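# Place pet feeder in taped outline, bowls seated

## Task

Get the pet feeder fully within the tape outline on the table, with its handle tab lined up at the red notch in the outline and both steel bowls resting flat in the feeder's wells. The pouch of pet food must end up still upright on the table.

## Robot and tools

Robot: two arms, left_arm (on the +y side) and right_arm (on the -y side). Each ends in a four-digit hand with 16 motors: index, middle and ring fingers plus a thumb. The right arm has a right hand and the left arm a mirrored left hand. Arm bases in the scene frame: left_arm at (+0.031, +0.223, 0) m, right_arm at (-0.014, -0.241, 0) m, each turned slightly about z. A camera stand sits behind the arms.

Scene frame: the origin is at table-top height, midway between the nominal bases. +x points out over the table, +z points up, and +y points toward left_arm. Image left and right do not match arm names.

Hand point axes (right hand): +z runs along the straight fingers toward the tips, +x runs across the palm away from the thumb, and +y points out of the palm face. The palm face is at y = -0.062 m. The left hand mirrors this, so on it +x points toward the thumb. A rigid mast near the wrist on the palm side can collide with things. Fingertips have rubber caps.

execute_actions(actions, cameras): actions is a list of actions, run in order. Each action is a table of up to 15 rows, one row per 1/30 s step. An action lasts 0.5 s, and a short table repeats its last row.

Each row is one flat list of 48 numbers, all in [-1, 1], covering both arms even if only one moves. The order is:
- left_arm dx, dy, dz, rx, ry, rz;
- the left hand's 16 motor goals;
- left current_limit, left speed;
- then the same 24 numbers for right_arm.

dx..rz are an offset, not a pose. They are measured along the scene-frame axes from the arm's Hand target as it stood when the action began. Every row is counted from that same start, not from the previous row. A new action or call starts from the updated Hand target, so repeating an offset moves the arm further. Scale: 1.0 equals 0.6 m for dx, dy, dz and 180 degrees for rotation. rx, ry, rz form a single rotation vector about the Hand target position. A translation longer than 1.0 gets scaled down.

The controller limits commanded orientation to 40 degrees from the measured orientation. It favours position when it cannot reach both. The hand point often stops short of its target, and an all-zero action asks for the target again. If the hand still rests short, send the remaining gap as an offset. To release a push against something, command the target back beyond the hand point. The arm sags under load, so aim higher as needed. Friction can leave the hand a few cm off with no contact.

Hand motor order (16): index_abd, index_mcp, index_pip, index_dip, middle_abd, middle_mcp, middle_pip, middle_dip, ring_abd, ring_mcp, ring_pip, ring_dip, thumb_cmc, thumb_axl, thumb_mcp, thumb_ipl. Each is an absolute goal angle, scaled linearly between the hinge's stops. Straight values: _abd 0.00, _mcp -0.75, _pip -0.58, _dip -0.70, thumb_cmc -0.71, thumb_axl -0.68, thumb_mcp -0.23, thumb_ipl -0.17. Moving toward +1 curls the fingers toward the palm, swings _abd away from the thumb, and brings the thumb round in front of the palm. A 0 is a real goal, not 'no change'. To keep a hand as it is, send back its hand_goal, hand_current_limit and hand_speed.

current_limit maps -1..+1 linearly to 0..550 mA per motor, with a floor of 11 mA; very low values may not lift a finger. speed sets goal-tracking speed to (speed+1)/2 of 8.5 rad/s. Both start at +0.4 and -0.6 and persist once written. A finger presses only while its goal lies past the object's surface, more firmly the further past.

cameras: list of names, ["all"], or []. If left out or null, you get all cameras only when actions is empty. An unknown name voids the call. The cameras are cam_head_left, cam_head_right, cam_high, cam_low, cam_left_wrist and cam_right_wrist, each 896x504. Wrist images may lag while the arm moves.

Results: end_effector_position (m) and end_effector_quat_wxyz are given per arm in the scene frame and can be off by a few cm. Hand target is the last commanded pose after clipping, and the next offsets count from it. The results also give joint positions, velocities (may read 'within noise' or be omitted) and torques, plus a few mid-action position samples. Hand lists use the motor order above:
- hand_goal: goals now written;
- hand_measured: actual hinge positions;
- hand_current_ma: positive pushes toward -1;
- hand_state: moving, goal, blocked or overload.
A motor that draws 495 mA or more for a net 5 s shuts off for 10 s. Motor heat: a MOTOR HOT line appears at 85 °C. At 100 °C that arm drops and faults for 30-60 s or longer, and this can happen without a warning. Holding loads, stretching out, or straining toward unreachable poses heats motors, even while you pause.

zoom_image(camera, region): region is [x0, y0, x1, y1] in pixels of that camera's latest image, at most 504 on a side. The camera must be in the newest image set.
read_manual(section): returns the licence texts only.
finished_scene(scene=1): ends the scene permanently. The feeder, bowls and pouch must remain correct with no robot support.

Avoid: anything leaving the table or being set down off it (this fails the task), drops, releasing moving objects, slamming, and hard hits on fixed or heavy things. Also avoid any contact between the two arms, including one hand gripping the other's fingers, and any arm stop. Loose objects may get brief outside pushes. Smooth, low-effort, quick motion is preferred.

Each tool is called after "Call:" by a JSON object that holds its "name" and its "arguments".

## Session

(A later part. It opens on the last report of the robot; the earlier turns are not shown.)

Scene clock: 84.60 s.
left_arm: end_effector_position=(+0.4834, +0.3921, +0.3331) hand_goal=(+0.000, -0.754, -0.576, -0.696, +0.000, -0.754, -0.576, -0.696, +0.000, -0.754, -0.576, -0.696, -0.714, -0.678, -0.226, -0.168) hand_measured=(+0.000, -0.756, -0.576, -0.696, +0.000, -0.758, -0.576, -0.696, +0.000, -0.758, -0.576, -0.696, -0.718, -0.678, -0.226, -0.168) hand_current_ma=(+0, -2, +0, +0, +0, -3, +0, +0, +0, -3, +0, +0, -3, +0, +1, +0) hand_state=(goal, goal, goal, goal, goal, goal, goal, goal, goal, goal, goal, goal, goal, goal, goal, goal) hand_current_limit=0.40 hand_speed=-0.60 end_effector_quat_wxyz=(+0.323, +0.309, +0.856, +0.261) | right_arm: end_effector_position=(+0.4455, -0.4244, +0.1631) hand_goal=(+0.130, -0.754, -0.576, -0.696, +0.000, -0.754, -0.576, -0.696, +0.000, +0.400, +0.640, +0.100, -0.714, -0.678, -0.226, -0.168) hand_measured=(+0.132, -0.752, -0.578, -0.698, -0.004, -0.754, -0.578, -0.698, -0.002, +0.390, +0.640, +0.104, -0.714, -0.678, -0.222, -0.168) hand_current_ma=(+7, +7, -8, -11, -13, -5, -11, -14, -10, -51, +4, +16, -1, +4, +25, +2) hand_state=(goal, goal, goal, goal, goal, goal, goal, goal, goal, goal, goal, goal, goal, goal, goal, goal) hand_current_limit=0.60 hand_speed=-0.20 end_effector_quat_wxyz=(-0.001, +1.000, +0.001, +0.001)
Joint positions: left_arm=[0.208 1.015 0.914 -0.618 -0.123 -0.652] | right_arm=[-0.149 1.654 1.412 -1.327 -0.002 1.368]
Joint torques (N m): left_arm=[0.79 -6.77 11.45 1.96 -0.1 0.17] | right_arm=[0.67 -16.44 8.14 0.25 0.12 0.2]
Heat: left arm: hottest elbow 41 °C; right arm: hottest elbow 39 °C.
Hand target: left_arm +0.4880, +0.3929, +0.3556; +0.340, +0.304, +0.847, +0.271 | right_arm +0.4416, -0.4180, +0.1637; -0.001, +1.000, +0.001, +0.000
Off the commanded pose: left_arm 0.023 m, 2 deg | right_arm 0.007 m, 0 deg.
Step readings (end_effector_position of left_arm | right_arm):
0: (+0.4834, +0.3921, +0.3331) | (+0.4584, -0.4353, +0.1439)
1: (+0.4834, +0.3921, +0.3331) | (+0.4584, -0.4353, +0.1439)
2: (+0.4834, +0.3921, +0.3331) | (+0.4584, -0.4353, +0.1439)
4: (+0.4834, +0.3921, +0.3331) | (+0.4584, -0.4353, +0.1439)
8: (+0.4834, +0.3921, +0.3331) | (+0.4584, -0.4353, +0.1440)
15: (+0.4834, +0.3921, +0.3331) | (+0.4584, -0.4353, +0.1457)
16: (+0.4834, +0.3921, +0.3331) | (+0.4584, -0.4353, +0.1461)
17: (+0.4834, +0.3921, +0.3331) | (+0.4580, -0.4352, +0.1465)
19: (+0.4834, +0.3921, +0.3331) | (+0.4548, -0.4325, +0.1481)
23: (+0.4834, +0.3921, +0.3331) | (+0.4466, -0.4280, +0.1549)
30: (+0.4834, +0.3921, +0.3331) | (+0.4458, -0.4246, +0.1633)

Call:
{"name": "execute_actions", "arguments": {"actions": [[[0,0,0,0,0,0,0,-0.754,-0.576,-0.696,0,-0.754,-0.576,-0.696,0,-0.754,-0.576,-0.696,-0.714,-0.678,-0.226,-0.168,0.4,-0.6,0,0,0.05,0,0,0,0.13,-0.754,-0.576,-0.696,0,-0.754,-0.576,-0.696,0,0.4,0.64,0.1,-0.714,-0.678,-0.226,-0.168,0.6,-0.2]],[[0,0,0,0,0,0,0,-0.754,-0.576,-0.696,0,-0.754,-0.576,-0.696,0,-0.754,-0.576,-0.696,-0.714,-0.678,-0.226,-0.168,0.4,-0.6,0,0,0.09,0,0,0,0.13,-0.754,-0.576,-0.696,0,-0.754,-0.576,-0.696,0,0.4,0.64,0.1,-0.714,-0.678,-0.226,-0.168,0.6,-0.2]],[[0,0,0,0,0,0,0,-0.754,-0.576,-0.696,0,-0.754,-0.576,-0.696,0,-0.754,-0.576,-0.696,-0.714,-0.678,-0.226,-0.168,0.4,-0.6,-0.03,-0.04,0.09,0,0,0,0.13,-0.754,-0.576,-0.696,0,-0.754,-0.576,-0.696,0,0.4,0.64,0.1,-0.714,-0.678,-0.226,-0.168,0.6,-0.2]],[[0,0,0,0,0,0,0,-0.754,-0.576,-0.696,0,-0.754,-0.576,-0.696,0,-0.754,-0.576,-0.696,-0.714,-0.678,-0.226,-0.168,0.4,-0.6,-0.08,-0.08,0.04,0,0,0,0.13,-0.754,-0.576,-0.696,0,-0.754,-0.576,-0.696,0,0.4,0.64,0.1,-0.714,-0.678,-0.226,-0.168,0.6,-0.2]]], "cameras": ["all"]}}

Scene clock: 87.73 s.
left_arm: end_effector_position=(+0.4834, +0.3921, +0.3331) hand_goal=(+0.000, -0.754, -0.576, -0.696, +0.000, -0.754, -0.576, -0.696, +0.000, -0.754, -0.576, -0.696, -0.714, -0.678, -0.226, -0.168) hand_measured=(+0.000, -0.756, -0.576, -0.696, +0.000, -0.758, -0.576, -0.696, +0.000, -0.758, -0.576, -0.696, -0.718, -0.678, -0.226, -0.168) hand_current_ma=(+0, -2, +0, +0, +0, -3, +0, +0, +0, -3, +0, +0, -3, +0, +1, +0) hand_state=(goal, goal, goal, goal, goal, goal, goal, goal, goal, goal, goal, goal, goal, goal, goal, goal) hand_current_limit=0.40 hand_speed=-0.60 end_effector_quat_wxyz=(+0.323, +0.309, +0.856, +0.261) | right_arm: end_effector_position=(+0.3741, -0.4903, +0.3275) hand_goal=(+0.130, -0.754, -0.576, -0.696, +0.000, -0.754, -0.576, -0.696, +0.000, +0.400, +0.640, +0.100, -0.714, -0.678, -0.226, -0.168) hand_measured=(+0.132, -0.752, -0.578, -0.698, -0.002, -0.754, -0.578, -0.698, -0.002, +0.390, +0.640, +0.104, -0.714, -0.678, -0.222, -0.168) hand_current_ma=(+5, +6, -8, -11, -8, +2, -9, -14, -10, -51, +4, +16, -1, +4, +25, +2) hand_state=(goal, goal, goal, goal, goal, goal, goal, goal, goal, goal, goal, goal, goal, goal, goal, goal) hand_current_limit=0.60 hand_speed=-0.20 end_effector_quat_wxyz=(+0.014, +1.000, -0.005, +0.023)
Joint positions: left_arm=[0.208 1.015 0.914 -0.618 -0.123 -0.652] | right_arm=[-0.323 1.475 1.631 -1.674 0.01 1.206]
Joint torques (N m): left_arm=[0.79 -6.71 11.44 1.98 -0.1 0.17] | right_arm=[-0.38 -12.28 9.66 0.17 -0.01 -0.06]
Heat: left arm: hottest elbow 41 °C; right arm: hottest elbow 39 °C.
Hand target: left_arm +0.4880, +0.3929, +0.3556; +0.340, +0.304, +0.847, +0.271 | right_arm +0.3756, -0.4901, +0.3258; +0.000, +1.000, +0.001, +0.000
Off the commanded pose: left_arm 0.023 m, 2 deg | right_arm 0.002 m, 3 deg.
joint sent to its limit (right arm) — joint 4 (wrist pitch), lower limit. The joint targets still meet the commanded pose.
Step readings (end_effector_position of left_arm | right_arm):
0: (+0.4834, +0.3921, +0.3331) | (+0.4455, -0.4243, +0.1631)
1: (+0.4834, +0.3921, +0.3331) | (+0.4455, -0.4243, +0.1631)
2: (+0.4834, +0.3921, +0.3331) | (+0.4445, -0.4242, +0.1631)
4: (+0.4834, +0.3921, +0.3331) | (+0.4399, -0.4232, +0.1636)
8: (+0.4834, +0.3921, +0.3331) | (+0.4320, -0.4216, +0.1658)
15: (+0.4834, +0.3921, +0.3331) | (+0.4289, -0.4210, +0.1696)
16: (+0.4834, +0.3921, +0.3331) | (+0.4284, -0.4209, +0.1698)
17: (+0.4834, +0.3921, +0.3331) | (+0.4266, -0.4205, +0.1710)
19: (+0.4834, +0.3921, +0.3331) | (+0.4230, -0.4198, +0.1779)
23: (+0.4834, +0.3921, +0.3331) | (+0.4233, -0.4198, +0.2019)
30: (+0.4834, +0.3921, +0.3331) | (+0.4285, -0.4209, +0.2283)
31: (+0.4834, +0.3921, +0.3331) | (+0.4281, -0.4208, +0.2288)
32: (+0.4834, +0.3921, +0.3331) | (+0.4261, -0.4204, +0.2298)
34: (+0.4834, +0.3921, +0.3331) | (+0.4205, -0.4218, +0.2361)
38: (+0.4834, +0.3921, +0.3331) | (+0.4155, -0.4271, +0.2572)
45: (+0.4834, +0.3921, +0.3331) | (+0.4141, -0.4350, +0.2805)
46: (+0.4834, +0.3921, +0.3331) | (+0.4139, -0.4357, +0.2807)
47: (+0.4834, +0.3921, +0.3331) | (+0.4126, -0.4391, +0.2813)
49: (+0.4834, +0.3921, +0.3331) | (+0.4093, -0.4464, +0.2851)
53: (+0.4834, +0.3921, +0.3331) | (+0.3910, -0.4741, +0.3041)
60: (+0.4834, +0.3921, +0.3331) | (+0.3726, -0.4899, +0.3275)
camera_calibration:
cam_right_wrist: T_world_to_cam=[[-0.768453, -0.639075, -0.0326157, 0.0163864], [-0.493603, 0.559553, 0.665775, 0.200014], [-0.40723, 0.527716, -0.745439, 0.781204], [0, 0, 0, 1]] pos_world=[0.429449, -0.5137, 0.44971]

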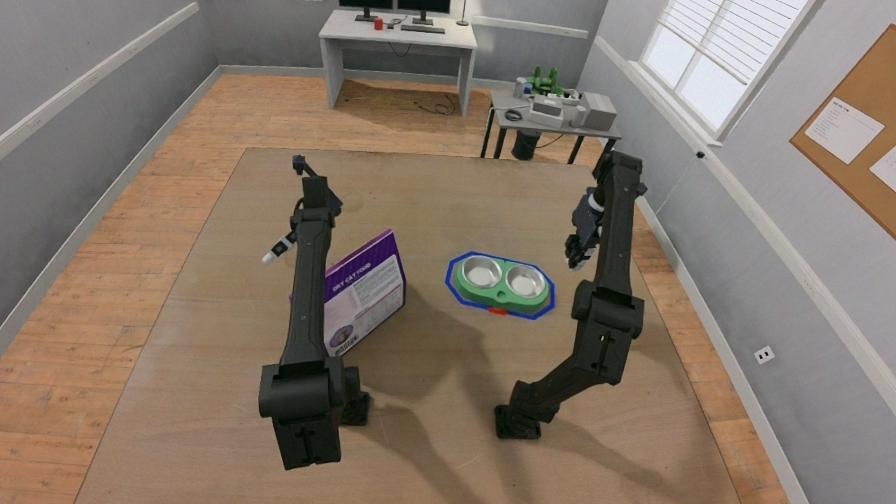

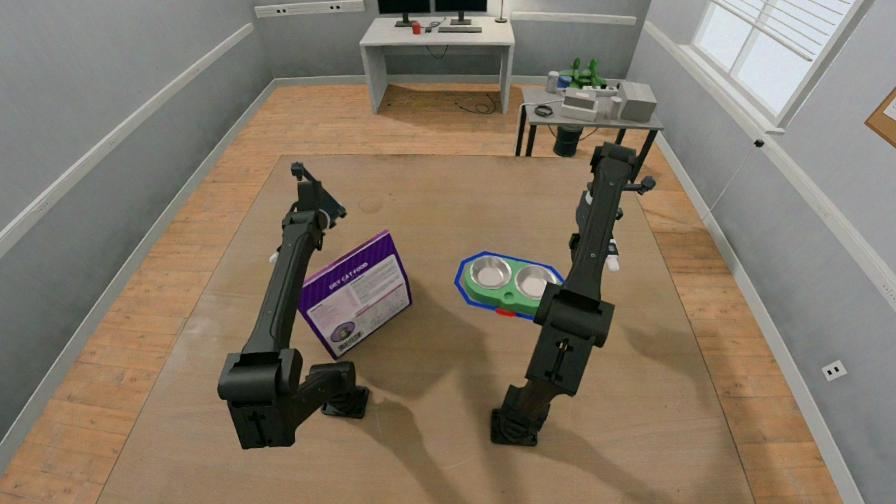

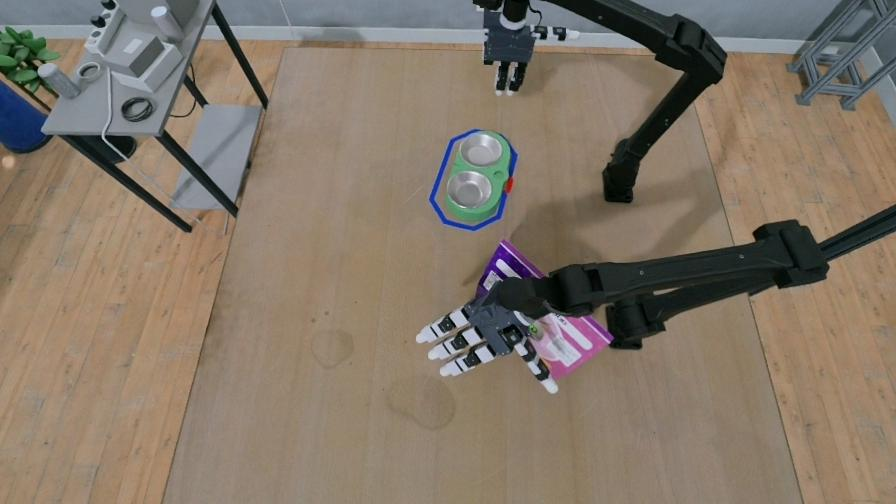

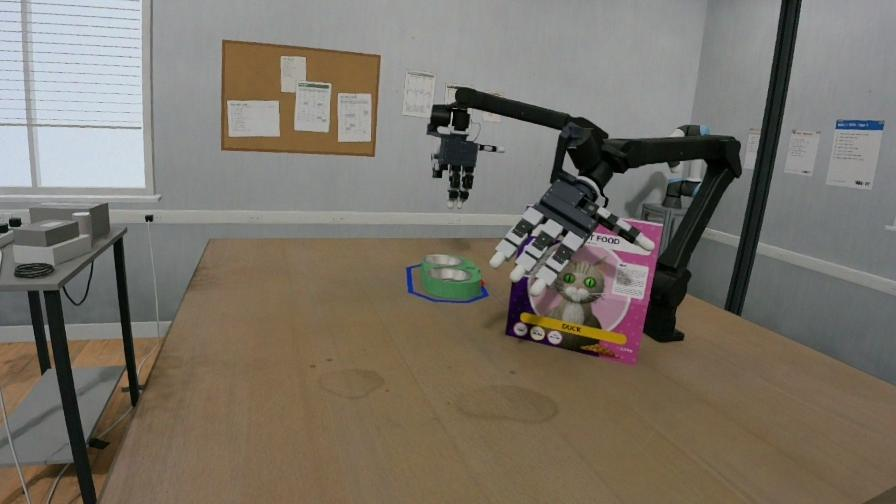

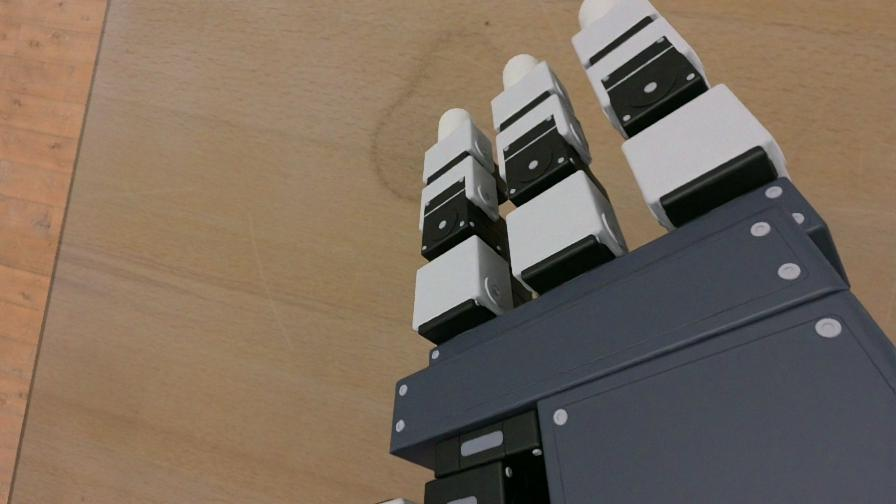

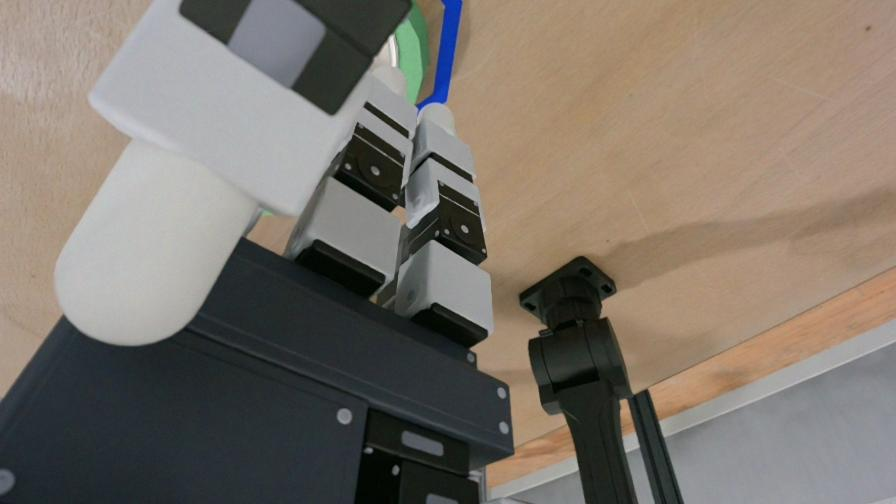

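Call:
{"name": "zoom_image", "arguments": {"camera": "cam_head_left", "region": [430, 235, 570, 335]}}

Call:
{"name": "zoom_image", "arguments": {"camera": "cam_high", "region": [410, 110, 550, 240]}}

Call:
{"name": "zoom_image", "arguments": {"camera": "cam_low", "region": [390, 235, 510, 315]}}

Scaled by 3.600 from the camera's 896x504 image, which has a finer 1280x720 frame.

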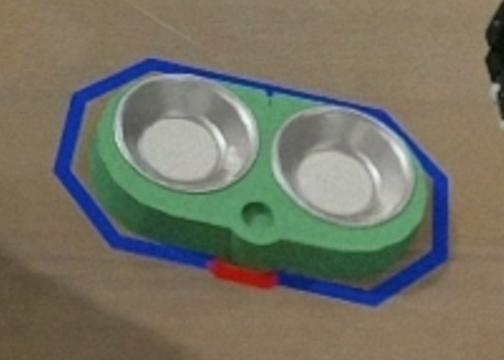

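Scaled by 3.600 from the camera's 896x504 image, which has a finer 1280x720 frame.

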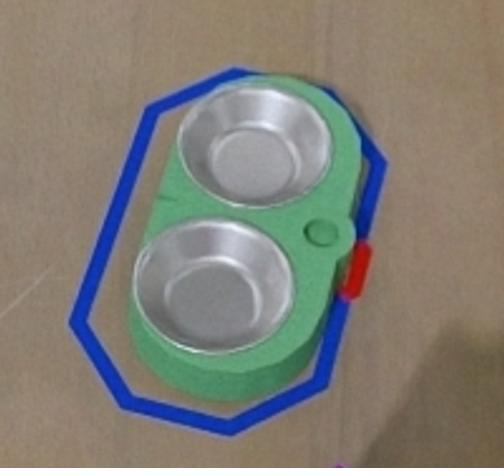

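Scaled by 4.200 from the camera's 896x504 image, which has a finer 1280x720 frame.

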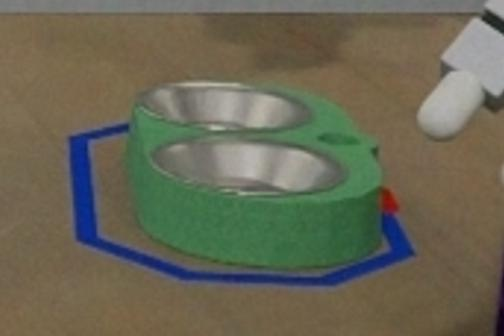

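Call:
{"name": "zoom_image", "arguments": {"camera": "cam_high", "region": [470, 120, 530, 180]}}

Call:
{"name": "zoom_image", "arguments": {"camera": "cam_high", "region": [470, 165, 530, 225]}}

Call:
{"name": "zoom_image", "arguments": {"camera": "cam_head_left", "region": [470, 275, 530, 325]}}

Call:
{"name": "zoom_image", "arguments": {"camera": "cam_low", "region": [450, 260, 500, 310]}}

Call:
{"name": "zoom_image", "arguments": {"camera": "cam_head_right", "region": [440, 240, 580, 330]}}

Scaled by 8.400 from the camera's 896x504 image, which has a finer 1280x720 frame.

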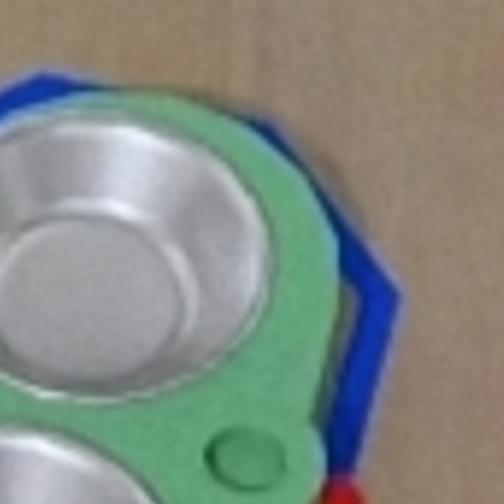

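Scaled by 8.400 from the camera's 896x504 image, which has a finer 1280x720 frame.

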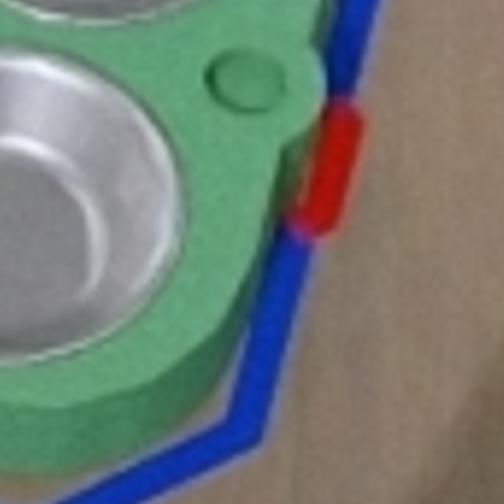

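Scaled by 8.400 from the camera's 896x504 image, which has a finer 1280x720 frame.

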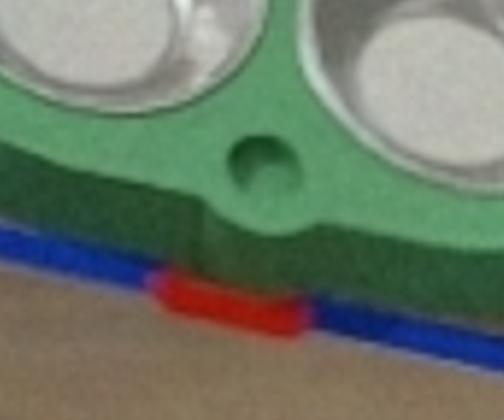

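Scaled by 10.080 from the camera's 896x504 image, which has a finer 1280x720 frame.

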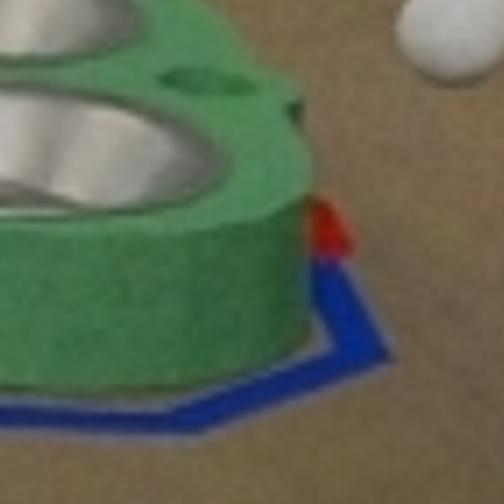

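Scaled by 3.600 from the camera's 896x504 image, which has a finer 1280x720 frame.

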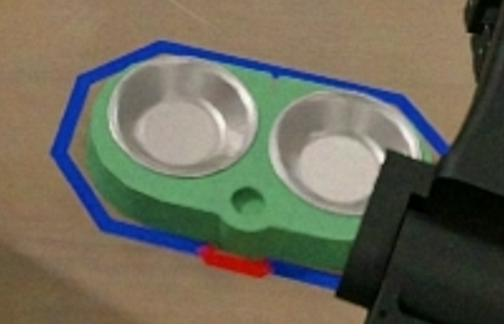

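Call:
{"name": "execute_actions", "arguments": {"actions": [[[0,0,0,0,0,0,0,-0.754,-0.576,-0.696,0,-0.754,-0.576,-0.696,0,-0.754,-0.576,-0.696,-0.714,-0.678,-0.226,-0.168,0.4,-0.6,0.05,0.08,-0.03,0,0,0,0.13,-0.754,-0.576,-0.696,0,-0.754,-0.576,-0.696,0,0.4,0.64,0.1,-0.714,-0.678,-0.226,-0.168,0.6,-0.2]],[[0,0,0,0,0,0,0,-0.754,-0.576,-0.696,0,-0.754,-0.576,-0.696,0,-0.754,-0.576,-0.696,-0.714,-0.678,-0.226,-0.168,0.4,-0.6,0.05,0.082,-0.09,0,0,0,0.13,-0.754,-0.576,-0.696,0,-0.754,-0.576,-0.696,0,0.4,0.64,0.1,-0.714,-0.678,-0.226,-0.168,0.6,-0.2]]]}}

Scene clock: 92.80 s.
left_arm: end_effector_position=(+0.4834, +0.3921, +0.3331) hand_goal=(+0.000, -0.754, -0.576, -0.696, +0.000, -0.754, -0.576, -0.696, +0.000, -0.754, -0.576, -0.696, -0.714, -0.678, -0.226, -0.168) hand_measured=(+0.000, -0.756, -0.576, -0.696, +0.000, -0.758, -0.576, -0.696, +0.000, -0.758, -0.576, -0.696, -0.718, -0.678, -0.226, -0.168) hand_current_ma=(+0, -2, +0, +0, +0, -3, +0, +0, +0, -3, +0, +0, -3, +0, +1, +0) hand_state=(goal, goal, goal, goal, goal, goal, goal, goal, goal, goal, goal, goal, goal, goal, goal, goal) hand_current_limit=0.40 hand_speed=-0.60 end_effector_quat_wxyz=(+0.323, +0.309, +0.856, +0.261) | right_arm: end_effector_position=(+0.4347, -0.3912, +0.2608) hand_goal=(+0.130, -0.754, -0.576, -0.696, +0.000, -0.754, -0.576, -0.696, +0.000, +0.400, +0.640, +0.100, -0.714, -0.678, -0.226, -0.168) hand_measured=(+0.132, -0.752, -0.578, -0.698, -0.002, -0.752, -0.578, -0.698, -0.002, +0.390, +0.640, +0.104, -0.714, -0.678, -0.222, -0.168) hand_current_ma=(+5, +9, -7, -11, -8, +8, -7, -13, -10, -51, +4, +16, -1, +4, +25, +2) hand_state=(goal, goal, goal, goal, goal, goal, goal, goal, goal, goal, goal, goal, goal, goal, goal, goal) hand_current_limit=0.60 hand_speed=-0.20 end_effector_quat_wxyz=(-0.001, +1.000, +0.008, +0.004)
Joint positions: left_arm=[0.208 1.015 0.914 -0.618 -0.123 -0.652] | right_arm=[-0.085 1.574 1.573 -1.562 -0.003 1.418]
Joint torques (N m): left_arm=[0.79 -6.77 11.44 1.96 -0.1 0.17] | right_arm=[-0.62 -13.63 8.92 0.66 0.15 0.19]
Heat: left arm: hottest elbow 41 °C; right arm: hottest elbow 38 °C.
Hand target: left_arm +0.4880, +0.3929, +0.3556; +0.340, +0.304, +0.847, +0.271 | right_arm +0.4356, -0.3927, +0.2538; -0.001, +1.000, +0.001, +0.000
Off the commanded pose: left_arm 0.023 m, 2 deg | right_arm 0.007 m, 1 deg.
Step readings (end_effector_position of left_arm | right_arm):
0: (+0.4834, +0.3921, +0.3331) | (+0.3742, -0.4903, +0.3275)
1: (+0.4834, +0.3921, +0.3331) | (+0.3743, -0.4902, +0.3275)
2: (+0.4834, +0.3921, +0.3331) | (+0.3749, -0.4887, +0.3275)
4: (+0.4834, +0.3921, +0.3331) | (+0.3781, -0.4817, +0.3267)
8: (+0.4834, +0.3921, +0.3331) | (+0.3931, -0.4548, +0.3194)
15: (+0.4834, +0.3921, +0.3331) | (+0.4031, -0.4399, +0.3067)
16: (+0.4834, +0.3921, +0.3331) | (+0.4030, -0.4398, +0.3063)
17: (+0.4834, +0.3921, +0.3331) | (+0.4039, -0.4383, +0.3059)
19: (+0.4834, +0.3921, +0.3331) | (+0.4097, -0.4332, +0.3021)
23: (+0.4834, +0.3921, +0.3331) | (+0.4236, -0.4083, +0.2828)
30: (+0.4834, +0.3921, +0.3331) | (+0.4353, -0.3914, +0.2610)

Call:
{"name": "execute_actions", "arguments": {"actions": [[[0,0,0,0,0,0,0,-0.754,-0.576,-0.696,0,-0.754,-0.576,-0.696,0,-0.754,-0.576,-0.696,-0.714,-0.678,-0.226,-0.168,0.4,-0.6,0,0,-0.083,0,0,0,0.13,-0.754,-0.576,-0.696,0,-0.754,-0.576,-0.696,0,0.4,0.64,0.1,-0.714,-0.678,-0.226,-0.168,0.6,-0.2]]], "cameras": ["cam_high", "cam_low", "cam_head_left"]}}

Call:
{"name": "zoom_image", "arguments": {"camera": "cam_high", "region": [410, 110, 550, 240]}}

Call:
{"name": "zoom_image", "arguments": {"camera": "cam_low", "region": [390, 195, 530, 315]}}

Scene clock: 93.73 s.
left_arm: end_effector_position=(+0.4834, +0.3921, +0.3331) hand_goal=(+0.000, -0.754, -0.576, -0.696, +0.000, -0.754, -0.576, -0.696, +0.000, -0.754, -0.576, -0.696, -0.714, -0.678, -0.226, -0.168) hand_measured=(+0.000, -0.756, -0.576, -0.696, +0.000, -0.758, -0.576, -0.696, +0.000, -0.758, -0.576, -0.696, -0.718, -0.678, -0.226, -0.168) hand_current_ma=(+0, -2, +0, +0, +0, -3, +0, +0, +0, -3, +0, +0, -3, +0, +1, +0) hand_state=(goal, goal, goal, goal, goal, goal, goal, goal, goal, goal, goal, goal, goal, goal, goal, goal) hand_current_limit=0.40 hand_speed=-0.60 end_effector_quat_wxyz=(+0.323, +0.309, +0.856, +0.261) | right_arm: end_effector_position=(+0.4358, -0.3914, +0.2124) hand_goal=(+0.130, -0.754, -0.576, -0.696, +0.000, -0.754, -0.576, -0.696, +0.000, +0.400, +0.640, +0.100, -0.714, -0.678, -0.226, -0.168) hand_measured=(+0.132, -0.752, -0.578, -0.698, -0.002, -0.752, -0.578, -0.698, -0.002, +0.390, +0.640, +0.104, -0.714, -0.678, -0.222, -0.168) hand_current_ma=(+5, +9, -7, -11, -8, +8, -7, -13, -10, -51, +4, +16, -1, +4, +25, +2) hand_state=(goal, goal, goal, goal, goal, goal, goal, goal, goal, goal, goal, goal, goal, goal, goal, goal) hand_current_limit=0.60 hand_speed=-0.20 end_effector_quat_wxyz=(-0.001, +1.000, +0.007, +0.006)
Joint positions: left_arm=[0.208 1.015 0.914 -0.618 -0.123 -0.652] | right_arm=[-0.085 1.583 1.457 -1.433 -0.003 1.419]
Joint torques (N m): left_arm=[0.79 -6.65 11.45 1.96 -0.1 0.17] | right_arm=[-0.67 -13.22 8.83 0.66 0.15 0.18]
Heat: left arm: hottest elbow 41 °C; right arm: hottest elbow 38 °C.
Hand target: left_arm +0.4880, +0.3929, +0.3556; +0.340, +0.304, +0.847, +0.271 | right_arm +0.4356, -0.3927, +0.2041; -0.001, +1.000, +0.001, +0.000
Off the commanded pose: left_arm 0.023 m, 2 deg | right_arm 0.008 m, 1 deg.
Step readings (end_effector_position of left_arm | right_arm):
0: (+0.4834, +0.3921, +0.3331) | (+0.4346, -0.3912, +0.2608)
1: (+0.4834, +0.3921, +0.3331) | (+0.4347, -0.3912, +0.2605)
2: (+0.4834, +0.3921, +0.3331) | (+0.4358, -0.3914, +0.2584)
4: (+0.4834, +0.3921, +0.3331) | (+0.4378, -0.3917, +0.2476)
8: (+0.4834, +0.3921, +0.3331) | (+0.4324, -0.3909, +0.2212)
15: (+0.4834, +0.3921, +0.3331) | (+0.4352, -0.3913, +0.2124)
Images, in order (width x height): cam_head_left 896x504, cam_high 896x504, cam_low 896x504.

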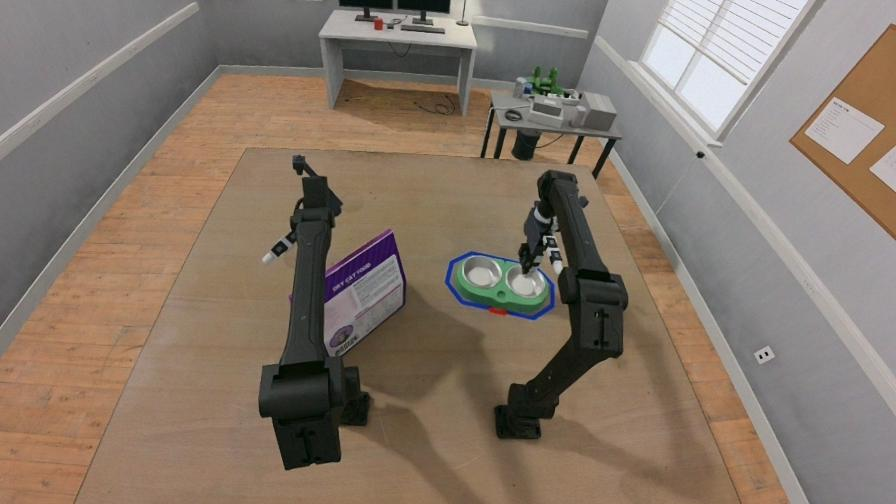

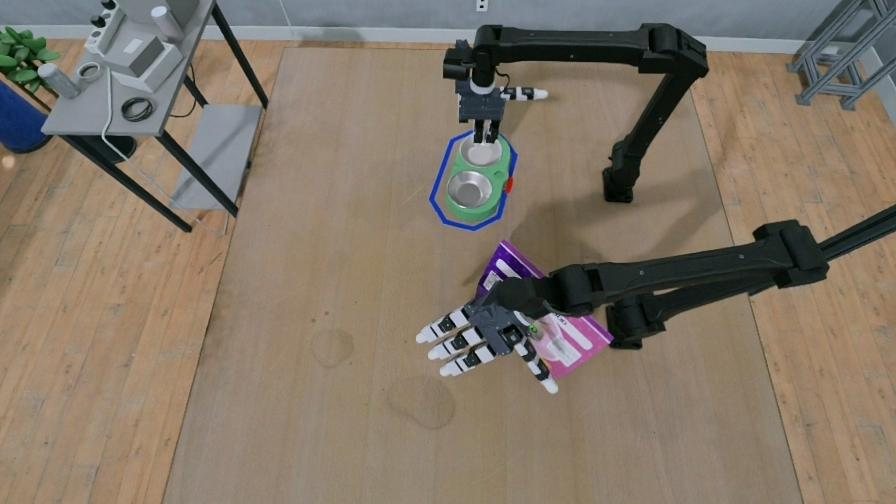

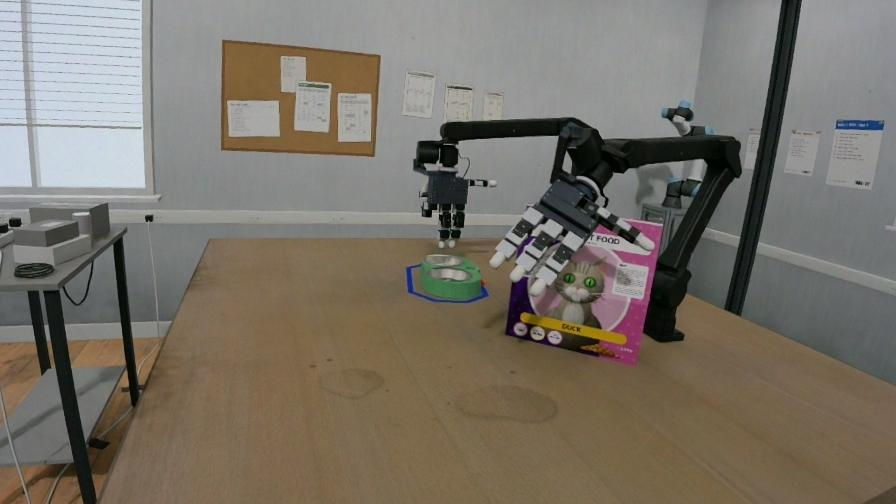

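Scaled by 3.600 from the camera's 896x504 image, which has a finer 1280x720 frame.

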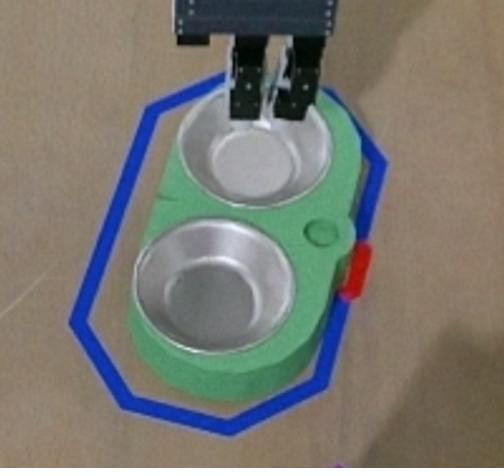

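Scaled by 3.600 from the camera's 896x504 image, which has a finer 1280x720 frame.

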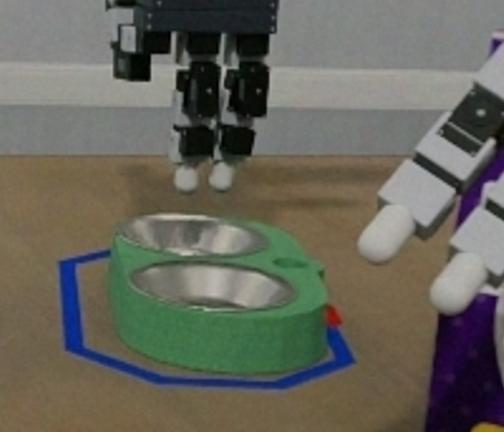

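Call:
{"name": "execute_actions", "arguments": {"actions": [[[0,0,0,0,0,0,0,-0.754,-0.576,-0.696,0,-0.754,-0.576,-0.696,0,-0.754,-0.576,-0.696,-0.714,-0.678,-0.226,-0.168,0.4,-0.6,0,-0.005,-0.05,0,0,0,0.13,-0.754,-0.576,-0.696,0,-0.754,-0.576,-0.696,0,0.4,0.64,0.1,-0.714,-0.678,-0.226,-0.168,0.6,-0.2]],[[0,0,0,0,0,0,0,-0.754,-0.576,-0.696,0,-0.754,-0.576,-0.696,0,-0.754,-0.576,-0.696,-0.714,-0.678,-0.226,-0.168,0.4,-0.6,0,0,-0.045,0,0,0,0.13,-0.754,-0.576,-0.696,0,-0.754,-0.576,-0.696,0,0.4,0.64,0.1,-0.714,-0.678,-0.226,-0.168,0.6,-0.2]],[[0,0,0,0,0,0,0,-0.754,-0.576,-0.696,0,-0.754,-0.576,-0.696,0,-0.754,-0.576,-0.696,-0.714,-0.678,-0.226,-0.168,0.4,-0.6,0.045,-0.006,-0.003,0,0,0,0.13,-0.754,-0.576,-0.696,0,-0.754,-0.576,-0.696,0,0.4,0.64,0.1,-0.714,-0.678,-0.226,-0.168,0.6,-0.2]]]}}

Scene clock: 95.77 s.
left_arm: end_effector_position=(+0.4834, +0.3921, +0.3331) hand_goal=(+0.000, -0.754, -0.576, -0.696, +0.000, -0.754, -0.576, -0.696, +0.000, -0.754, -0.576, -0.696, -0.714, -0.678, -0.226, -0.168) hand_measured=(+0.000, -0.756, -0.576, -0.696, +0.000, -0.758, -0.576, -0.696, +0.000, -0.758, -0.576, -0.696, -0.718, -0.678, -0.226, -0.168) hand_current_ma=(+0, -2, +0, +0, +0, -3, +0, +0, +0, -3, +0, +0, -3, +0, +1, +0) hand_state=(goal, goal, goal, goal, goal, goal, goal, goal, goal, goal, goal, goal, goal, goal, goal, goal) hand_current_limit=0.40 hand_speed=-0.60 end_effector_quat_wxyz=(+0.323, +0.309, +0.856, +0.261) | right_arm: end_effector_position=(+0.4462, -0.3929, +0.1401) hand_goal=(+0.130, -0.754, -0.576, -0.696, +0.000, -0.754, -0.576, -0.696, +0.000, +0.400, +0.640, +0.100, -0.714, -0.678, -0.226, -0.168) hand_measured=(+0.130, -0.752, -0.578, -0.698, -0.004, -0.754, -0.578, -0.698, -0.002, +0.388, +0.640, +0.104, -0.714, -0.678, -0.222, -0.168) hand_current_ma=(+3, +9, -7, -11, -20, +3, -7, -13, -10, -59, +4, +16, -1, +4, +27, +2) hand_state=(goal, goal, goal, goal, goal, goal, goal, goal, goal, goal, goal, goal, goal, goal, goal, goal) hand_current_limit=0.60 hand_speed=-0.20 end_effector_quat_wxyz=(-0.003, +1.000, +0.007, -0.011)
Joint positions: left_arm=[0.208 1.015 0.914 -0.618 -0.123 -0.652] | right_arm=[-0.085 1.67 1.37 -1.292 -0.003 1.419]
Joint torques (N m): left_arm=[0.79 -6.71 11.45 1.96 -0.1 0.17] | right_arm=[-1.08 -13.51 12.86 0.25 0.15 0.12]
Heat: left arm: hottest elbow 41 °C; right arm: hottest elbow 38 °C.
Hand target: left_arm +0.4880, +0.3929, +0.3556; +0.340, +0.304, +0.847, +0.271 | right_arm +0.4626, -0.3994, +0.1453; +0.000, +1.000, +0.001, +0.000
Off the commanded pose: left_arm 0.023 m, 2 deg | right_arm 0.018 m, 1 deg.
Step readings (end_effector_position of left_arm | right_arm):
0: (+0.4834, +0.3921, +0.3331) | (+0.4358, -0.3914, +0.2124)
1: (+0.4834, +0.3921, +0.3331) | (+0.4359, -0.3914, +0.2124)
2: (+0.4834, +0.3921, +0.3331) | (+0.4364, -0.3915, +0.2110)
4: (+0.4834, +0.3921, +0.3331) | (+0.4383, -0.3917, +0.2055)
8: (+0.4834, +0.3921, +0.3331) | (+0.4351, -0.3913, +0.1915)
15: (+0.4834, +0.3921, +0.3331) | (+0.4366, -0.3915, +0.1859)
16: (+0.4834, +0.3921, +0.3331) | (+0.4369, -0.3915, +0.1859)
17: (+0.4834, +0.3921, +0.3331) | (+0.4374, -0.3916, +0.1848)
19: (+0.4834, +0.3921, +0.3331) | (+0.4388, -0.3918, +0.1799)
23: (+0.4834, +0.3921, +0.3331) | (+0.4362, -0.3914, +0.1665)
30: (+0.4834, +0.3921, +0.3331) | (+0.4373, -0.3916, +0.1583)
31: (+0.4834, +0.3921, +0.3331) | (+0.4374, -0.3916, +0.1583)
32: (+0.4834, +0.3921, +0.3331) | (+0.4374, -0.3916, +0.1578)
34: (+0.4834, +0.3921, +0.3331) | (+0.4376, -0.3916, +0.1542)
38: (+0.4834, +0.3921, +0.3331) | (+0.4394, -0.3919, +0.1391)
45: (+0.4834, +0.3921, +0.3331) | (+0.4459, -0.3928, +0.1414)

Call:
{"name": "execute_actions", "arguments": {"actions": [[[0,0,0,0,0,0,0,-0.754,-0.576,-0.696,0,-0.754,-0.576,-0.696,0,-0.754,-0.576,-0.696,-0.714,-0.678,-0.226,-0.168,0.4,-0.6,0.03,-0.003,0.01,0,0,0,0.13,-0.754,-0.576,-0.696,0,-0.754,-0.576,-0.696,0,0.4,0.64,0.1,-0.714,-0.678,-0.226,-0.168,0.6,-0.2]]], "cameras": ["cam_high", "cam_head_left"]}}

Call:
{"name": "zoom_image", "arguments": {"camera": "cam_high", "region": [410, 110, 550, 240]}}

Call:
{"name": "zoom_image", "arguments": {"camera": "cam_head_left", "region": [430, 235, 570, 335]}}

Scene clock: 96.70 s.
left_arm: end_effector_position=(+0.4834, +0.3921, +0.3331) hand_goal=(+0.000, -0.754, -0.576, -0.696, +0.000, -0.754, -0.576, -0.696, +0.000, -0.754, -0.576, -0.696, -0.714, -0.678, -0.226, -0.168) hand_measured=(+0.000, -0.756, -0.576, -0.696, +0.000, -0.758, -0.576, -0.696, +0.000, -0.758, -0.576, -0.696, -0.718, -0.678, -0.226, -0.168) hand_current_ma=(+0, -2, +0, +0, +0, -3, +0, +0, +0, -3, +0, +0, -3, +0, +1, +0) hand_state=(goal, goal, goal, goal, goal, goal, goal, goal, goal, goal, goal, goal, goal, goal, goal, goal) hand_current_limit=0.40 hand_speed=-0.60 end_effector_quat_wxyz=(+0.323, +0.309, +0.856, +0.261) | right_arm: end_effector_position=(+0.4613, -0.3950, +0.1421) hand_goal=(+0.130, -0.754, -0.576, -0.696, +0.000, -0.754, -0.576, -0.696, +0.000, +0.400, +0.640, +0.100, -0.714, -0.678, -0.226, -0.168) hand_measured=(+0.130, -0.752, -0.578, -0.698, -0.014, -0.754, -0.578, -0.698, -0.002, +0.388, +0.640, +0.104, -0.714, -0.678, -0.222, -0.168) hand_current_ma=(+3, +9, -7, -11, -63, +0, -7, -13, -10, -59, +4, +16, +0, +4, +27, +2) hand_state=(goal, goal, goal, goal, goal, goal, goal, goal, goal, goal, goal, goal, goal, goal, goal, goal) hand_current_limit=0.60 hand_speed=-0.20 end_effector_quat_wxyz=(-0.003, +1.000, +0.007, -0.014)
Joint positions: left_arm=[0.208 1.015 0.914 -0.618 -0.123 -0.652] | right_arm=[-0.085 1.711 1.428 -1.316 -0.003 1.419]
Joint torques (N m): left_arm=[0.79 -6.71 11.45 1.96 -0.1 0.17] | right_arm=[-1.03 -13.86 13.89 0.02 0.15 0.14]
Heat: left arm: hottest elbow 41 °C; right arm: hottest elbow 38 °C.
Hand target: left_arm +0.4880, +0.3929, +0.3556; +0.340, +0.304, +0.847, +0.271 | right_arm +0.4805, -0.4011, +0.1512; -0.001, +1.000, +0.001, +0.000
Off the commanded pose: left_arm 0.023 m, 2 deg | right_arm 0.022 m, 2 deg.
Step readings (end_effector_position of left_arm | right_arm):
0: (+0.4834, +0.3921, +0.3331) | (+0.4462, -0.3929, +0.1401)
1: (+0.4834, +0.3921, +0.3331) | (+0.4463, -0.3929, +0.1402)
2: (+0.4834, +0.3921, +0.3331) | (+0.4468, -0.3930, +0.1404)
4: (+0.4834, +0.3921, +0.3331) | (+0.4506, -0.3935, +0.1414)
8: (+0.4834, +0.3921, +0.3331) | (+0.4604, -0.3948, +0.1419)
15: (+0.4834, +0.3921, +0.3331) | (+0.4613, -0.3950, +0.1422)
Images, in order (width x height): cam_head_left 896x504, cam_high 896x504.

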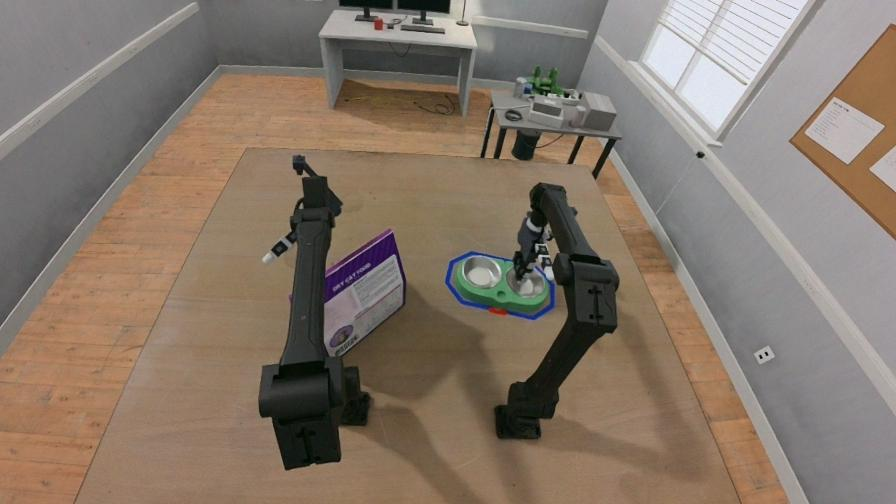

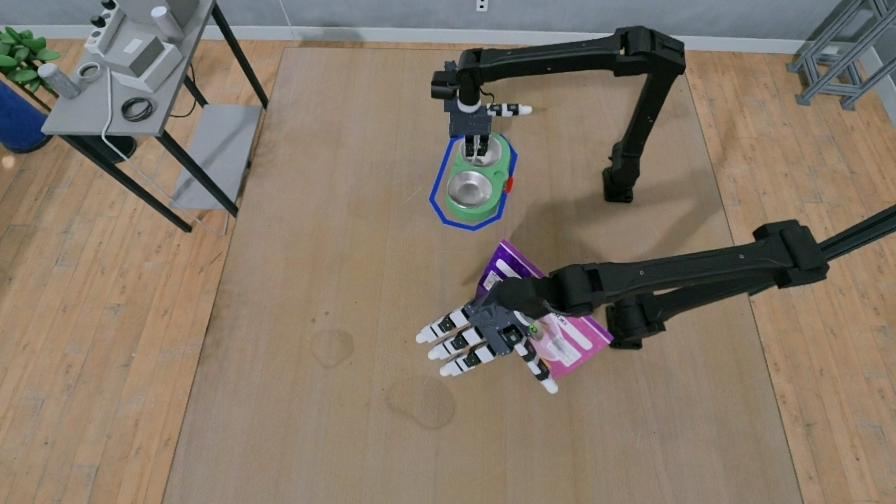

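Scaled by 3.600 from the camera's 896x504 image, which has a finer 1280x720 frame.

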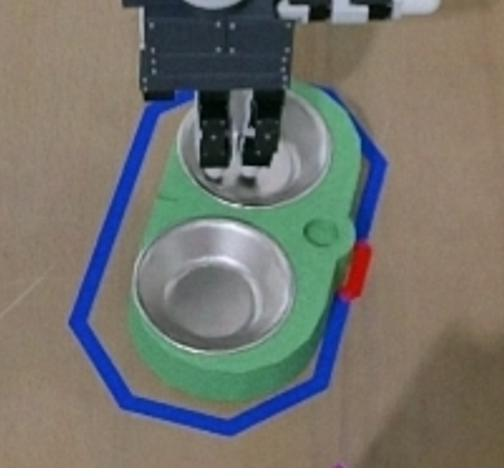

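Scaled by 3.600 from the camera's 896x504 image, which has a finer 1280x720 frame.

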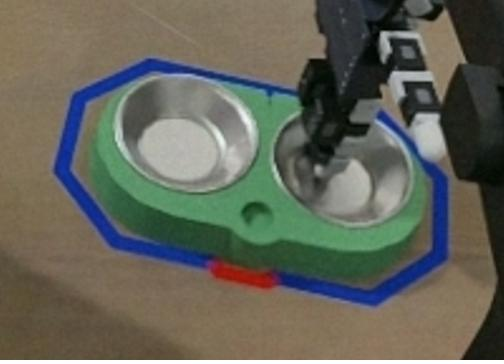

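Call:
{"name": "execute_actions", "arguments": {"actions": [[[0,0,0,0,0,0,0,-0.754,-0.576,-0.696,0,-0.754,-0.576,-0.696,0,-0.754,-0.576,-0.696,-0.714,-0.678,-0.226,-0.168,0.4,-0.6,0.025,-0.005,0.002,0,0,0,0.13,-0.754,-0.576,-0.696,0,-0.754,-0.576,-0.696,0,0.4,0.64,0.1,-0.714,-0.678,-0.226,-0.168,0.6,-0.2]]], "cameras": ["cam_high", "cam_head_left"]}}

Call:
{"name": "zoom_image", "arguments": {"camera": "cam_high", "region": [410, 110, 550, 240]}}

Call:
{"name": "zoom_image", "arguments": {"camera": "cam_head_left", "region": [430, 235, 570, 335]}}

Scene clock: 97.60 s.
left_arm: end_effector_position=(+0.4834, +0.3921, +0.3331) hand_goal=(+0.000, -0.754, -0.576, -0.696, +0.000, -0.754, -0.576, -0.696, +0.000, -0.754, -0.576, -0.696, -0.714, -0.678, -0.226, -0.168) hand_measured=(+0.000, -0.756, -0.576, -0.696, +0.000, -0.758, -0.576, -0.696, +0.000, -0.758, -0.576, -0.696, -0.718, -0.678, -0.226, -0.168) hand_current_ma=(+0, -2, +0, +0, +0, -3, +0, +0, +0, -3, +0, +0, -3, +0, +1, +0) hand_state=(goal, goal, goal, goal, goal, goal, goal, goal, goal, goal, goal, goal, goal, goal, goal, goal) hand_current_limit=0.40 hand_speed=-0.60 end_effector_quat_wxyz=(+0.323, +0.309, +0.856, +0.261) | right_arm: end_effector_position=(+0.4749, -0.3969, +0.1434) hand_goal=(+0.130, -0.754, -0.576, -0.696, +0.000, -0.754, -0.576, -0.696, +0.000, +0.400, +0.640, +0.100, -0.714, -0.678, -0.226, -0.168) hand_measured=(+0.130, -0.752, -0.578, -0.698, -0.024, -0.758, -0.578, -0.698, -0.002, +0.388, +0.640, +0.104, -0.714, -0.678, -0.222, -0.168) hand_current_ma=(+3, +9, -7, -11, -103, -16, -8, -13, -10, -59, +4, +16, +0, +4, +27, +2) hand_state=(goal, goal, goal, goal, blocked, goal, goal, goal, goal, goal, goal, goal, goal, goal, goal, goal) hand_current_limit=0.60 hand_speed=-0.20 end_effector_quat_wxyz=(-0.004, +1.000, +0.007, -0.016)
Joint positions: left_arm=[0.208 1.015 0.914 -0.618 -0.123 -0.652] | right_arm=[-0.085 1.747 1.481 -1.337 -0.002 1.419]
Joint torques (N m): left_arm=[0.79 -6.71 11.44 1.96 -0.1 0.17] | right_arm=[-1.14 -14.56 14.11 0.17 0.13 0.12]
Heat: left arm: hottest elbow 41 °C; right arm: hottest elbow 39 °C.
Hand target: left_arm +0.4880, +0.3929, +0.3556; +0.340, +0.304, +0.847, +0.271 | right_arm +0.4955, -0.4041, +0.1524; -0.001, +1.000, +0.001, +0.000
Off the commanded pose: left_arm 0.023 m, 2 deg | right_arm 0.024 m, 2 deg.
Step readings (end_effector_position of left_arm | right_arm):
0: (+0.4834, +0.3921, +0.3331) | (+0.4614, -0.3950, +0.1422)
1: (+0.4834, +0.3921, +0.3331) | (+0.4614, -0.3950, +0.1424)
2: (+0.4834, +0.3921, +0.3331) | (+0.4618, -0.3950, +0.1425)
4: (+0.4834, +0.3921, +0.3331) | (+0.4645, -0.3955, +0.1432)
8: (+0.4834, +0.3921, +0.3331) | (+0.4719, -0.3965, +0.1435)
15: (+0.4834, +0.3921, +0.3331) | (+0.4749, -0.3969, +0.1435)
Images, in order (width x height): cam_head_left 896x504, cam_high 896x504.

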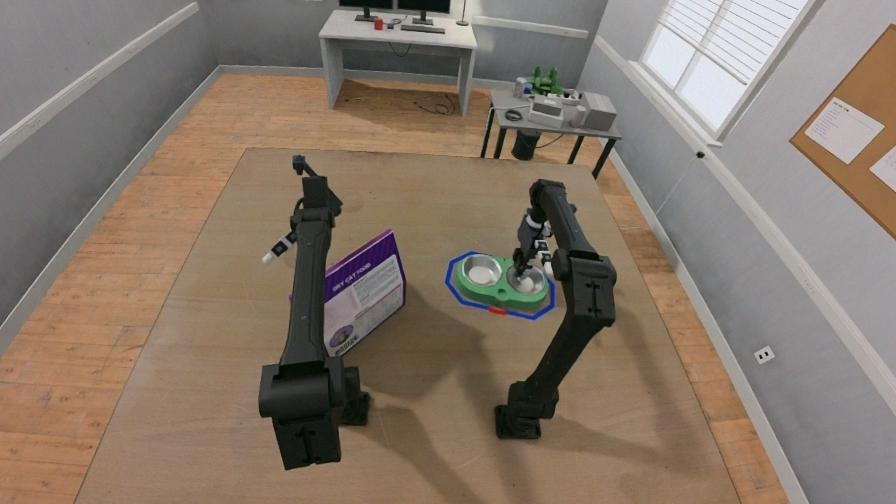

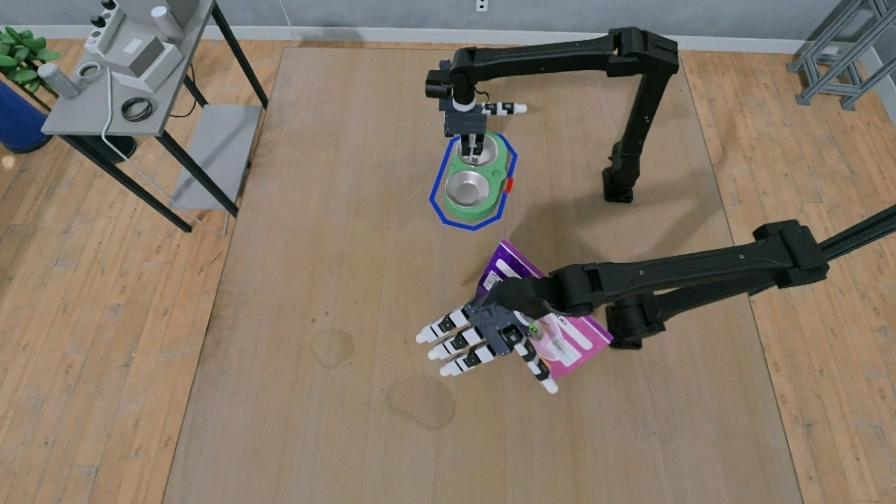

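Scaled by 3.600 from the camera's 896x504 image, which has a finer 1280x720 frame.

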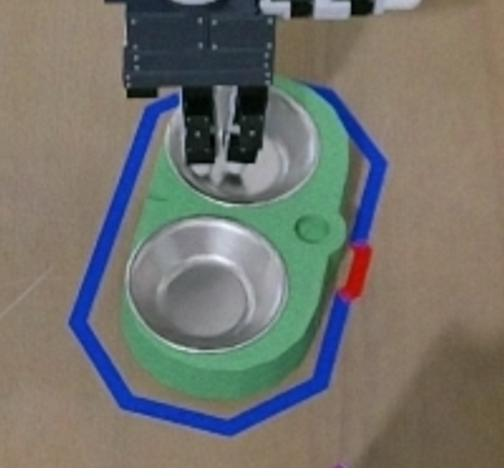

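Scaled by 3.600 from the camera's 896x504 image, which has a finer 1280x720 frame.

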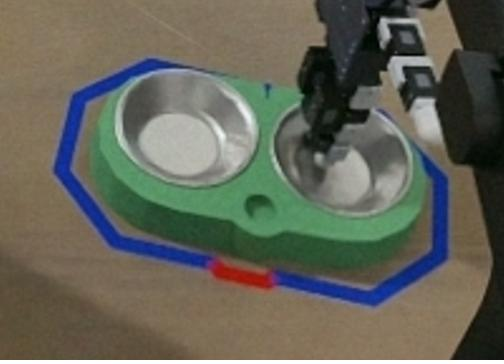

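Call:
{"name": "execute_actions", "arguments": {"actions": [[[0,0,0,0,0,0,0,-0.754,-0.576,-0.696,0,-0.754,-0.576,-0.696,0,-0.754,-0.576,-0.696,-0.714,-0.678,-0.226,-0.168,0.4,-0.6,-0.06,0.01,0,0,0,0,0.13,-0.754,-0.576,-0.696,0,-0.754,-0.576,-0.696,0,0.4,0.64,0.1,-0.714,-0.678,-0.226,-0.168,0.6,-0.2]],[[0,0,0,0,0,0,0,-0.754,-0.576,-0.696,0,-0.754,-0.576,-0.696,0,-0.754,-0.576,-0.696,-0.714,-0.678,-0.226,-0.168,0.4,-0.6,0,0,0.05,0,0,0,0.13,-0.754,-0.576,-0.696,0,-0.754,-0.576,-0.696,0,0.4,0.64,0.1,-0.714,-0.678,-0.226,-0.168,0.6,-0.2]]]}}

Scene clock: 101.27 s.
left_arm: end_effector_position=(+0.4834, +0.3921, +0.3331) hand_goal=(+0.000, -0.754, -0.576, -0.696, +0.000, -0.754, -0.576, -0.696, +0.000, -0.754, -0.576, -0.696, -0.714, -0.678, -0.226, -0.168) hand_measured=(+0.000, -0.756, -0.576, -0.696, +0.000, -0.758, -0.576, -0.696, +0.000, -0.758, -0.576, -0.696, -0.718, -0.678, -0.226, -0.168) hand_current_ma=(+0, -2, +0, +0, +0, -3, +0, +0, +0, -3, +0, +0, -3, +0, +1, +0) hand_state=(goal, goal, goal, goal, goal, goal, goal, goal, goal, goal, goal, goal, goal, goal, goal, goal) hand_current_limit=0.40 hand_speed=-0.60 end_effector_quat_wxyz=(+0.323, +0.309, +0.856, +0.261) | right_arm: end_effector_position=(+0.4497, -0.3934, +0.1599) hand_goal=(+0.130, -0.754, -0.576, -0.696, +0.000, -0.754, -0.576, -0.696, +0.000, +0.400, +0.640, +0.100, -0.714, -0.678, -0.226, -0.168) hand_measured=(+0.130, -0.752, -0.578, -0.698, -0.002, -0.756, -0.578, -0.698, -0.002, +0.388, +0.640, +0.104, -0.714, -0.678, -0.222, -0.168) hand_current_ma=(+3, +9, -7, -11, -11, -5, -8, -13, -10, -59, +4, +16, +0, +4, +27, +2) hand_state=(goal, goal, goal, goal, goal, goal, goal, goal, goal, goal, goal, goal, goal, goal, goal, goal) hand_current_limit=0.60 hand_speed=-0.20 end_effector_quat_wxyz=(-0.005, +1.000, +0.007, -0.024)
Joint positions: left_arm=[0.208 1.015 0.914 -0.618 -0.123 -0.652] | right_arm=[-0.085 1.682 1.438 -1.374 -0.002 1.419]
Joint torques (N m): left_arm=[0.73 -6.71 11.44 1.96 -0.1 0.17] | right_arm=[-1.08 -17.03 12.44 -0.23 0.12 0.15]
Heat: left arm: hottest elbow 41 °C; right arm: hottest elbow 39 °C.
Hand target: left_arm +0.4880, +0.3929, +0.3556; +0.340, +0.304, +0.847, +0.271 | right_arm +0.4596, -0.3981, +0.1823; -0.001, +1.000, +0.001, +0.000
Off the commanded pose: left_arm 0.023 m, 2 deg | right_arm 0.025 m, 3 deg.
Step readings (end_effector_position of left_arm | right_arm):
0: (+0.4834, +0.3921, +0.3331) | (+0.4750, -0.3969, +0.1436)
1: (+0.4834, +0.3921, +0.3331) | (+0.4750, -0.3969, +0.1436)
2: (+0.4834, +0.3921, +0.3331) | (+0.4750, -0.3969, +0.1436)
4: (+0.4834, +0.3921, +0.3331) | (+0.4746, -0.3969, +0.1435)
8: (+0.4834, +0.3921, +0.3331) | (+0.4676, -0.3959, +0.1440)
15: (+0.4834, +0.3921, +0.3331) | (+0.4639, -0.3954, +0.1495)
16: (+0.4834, +0.3921, +0.3331) | (+0.4639, -0.3954, +0.1498)
17: (+0.4834, +0.3921, +0.3331) | (+0.4636, -0.3953, +0.1500)
19: (+0.4834, +0.3921, +0.3331) | (+0.4602, -0.3949, +0.1508)
23: (+0.4834, +0.3921, +0.3331) | (+0.4529, -0.3939, +0.1549)
30: (+0.4834, +0.3921, +0.3331) | (+0.4499, -0.3935, +0.1598)


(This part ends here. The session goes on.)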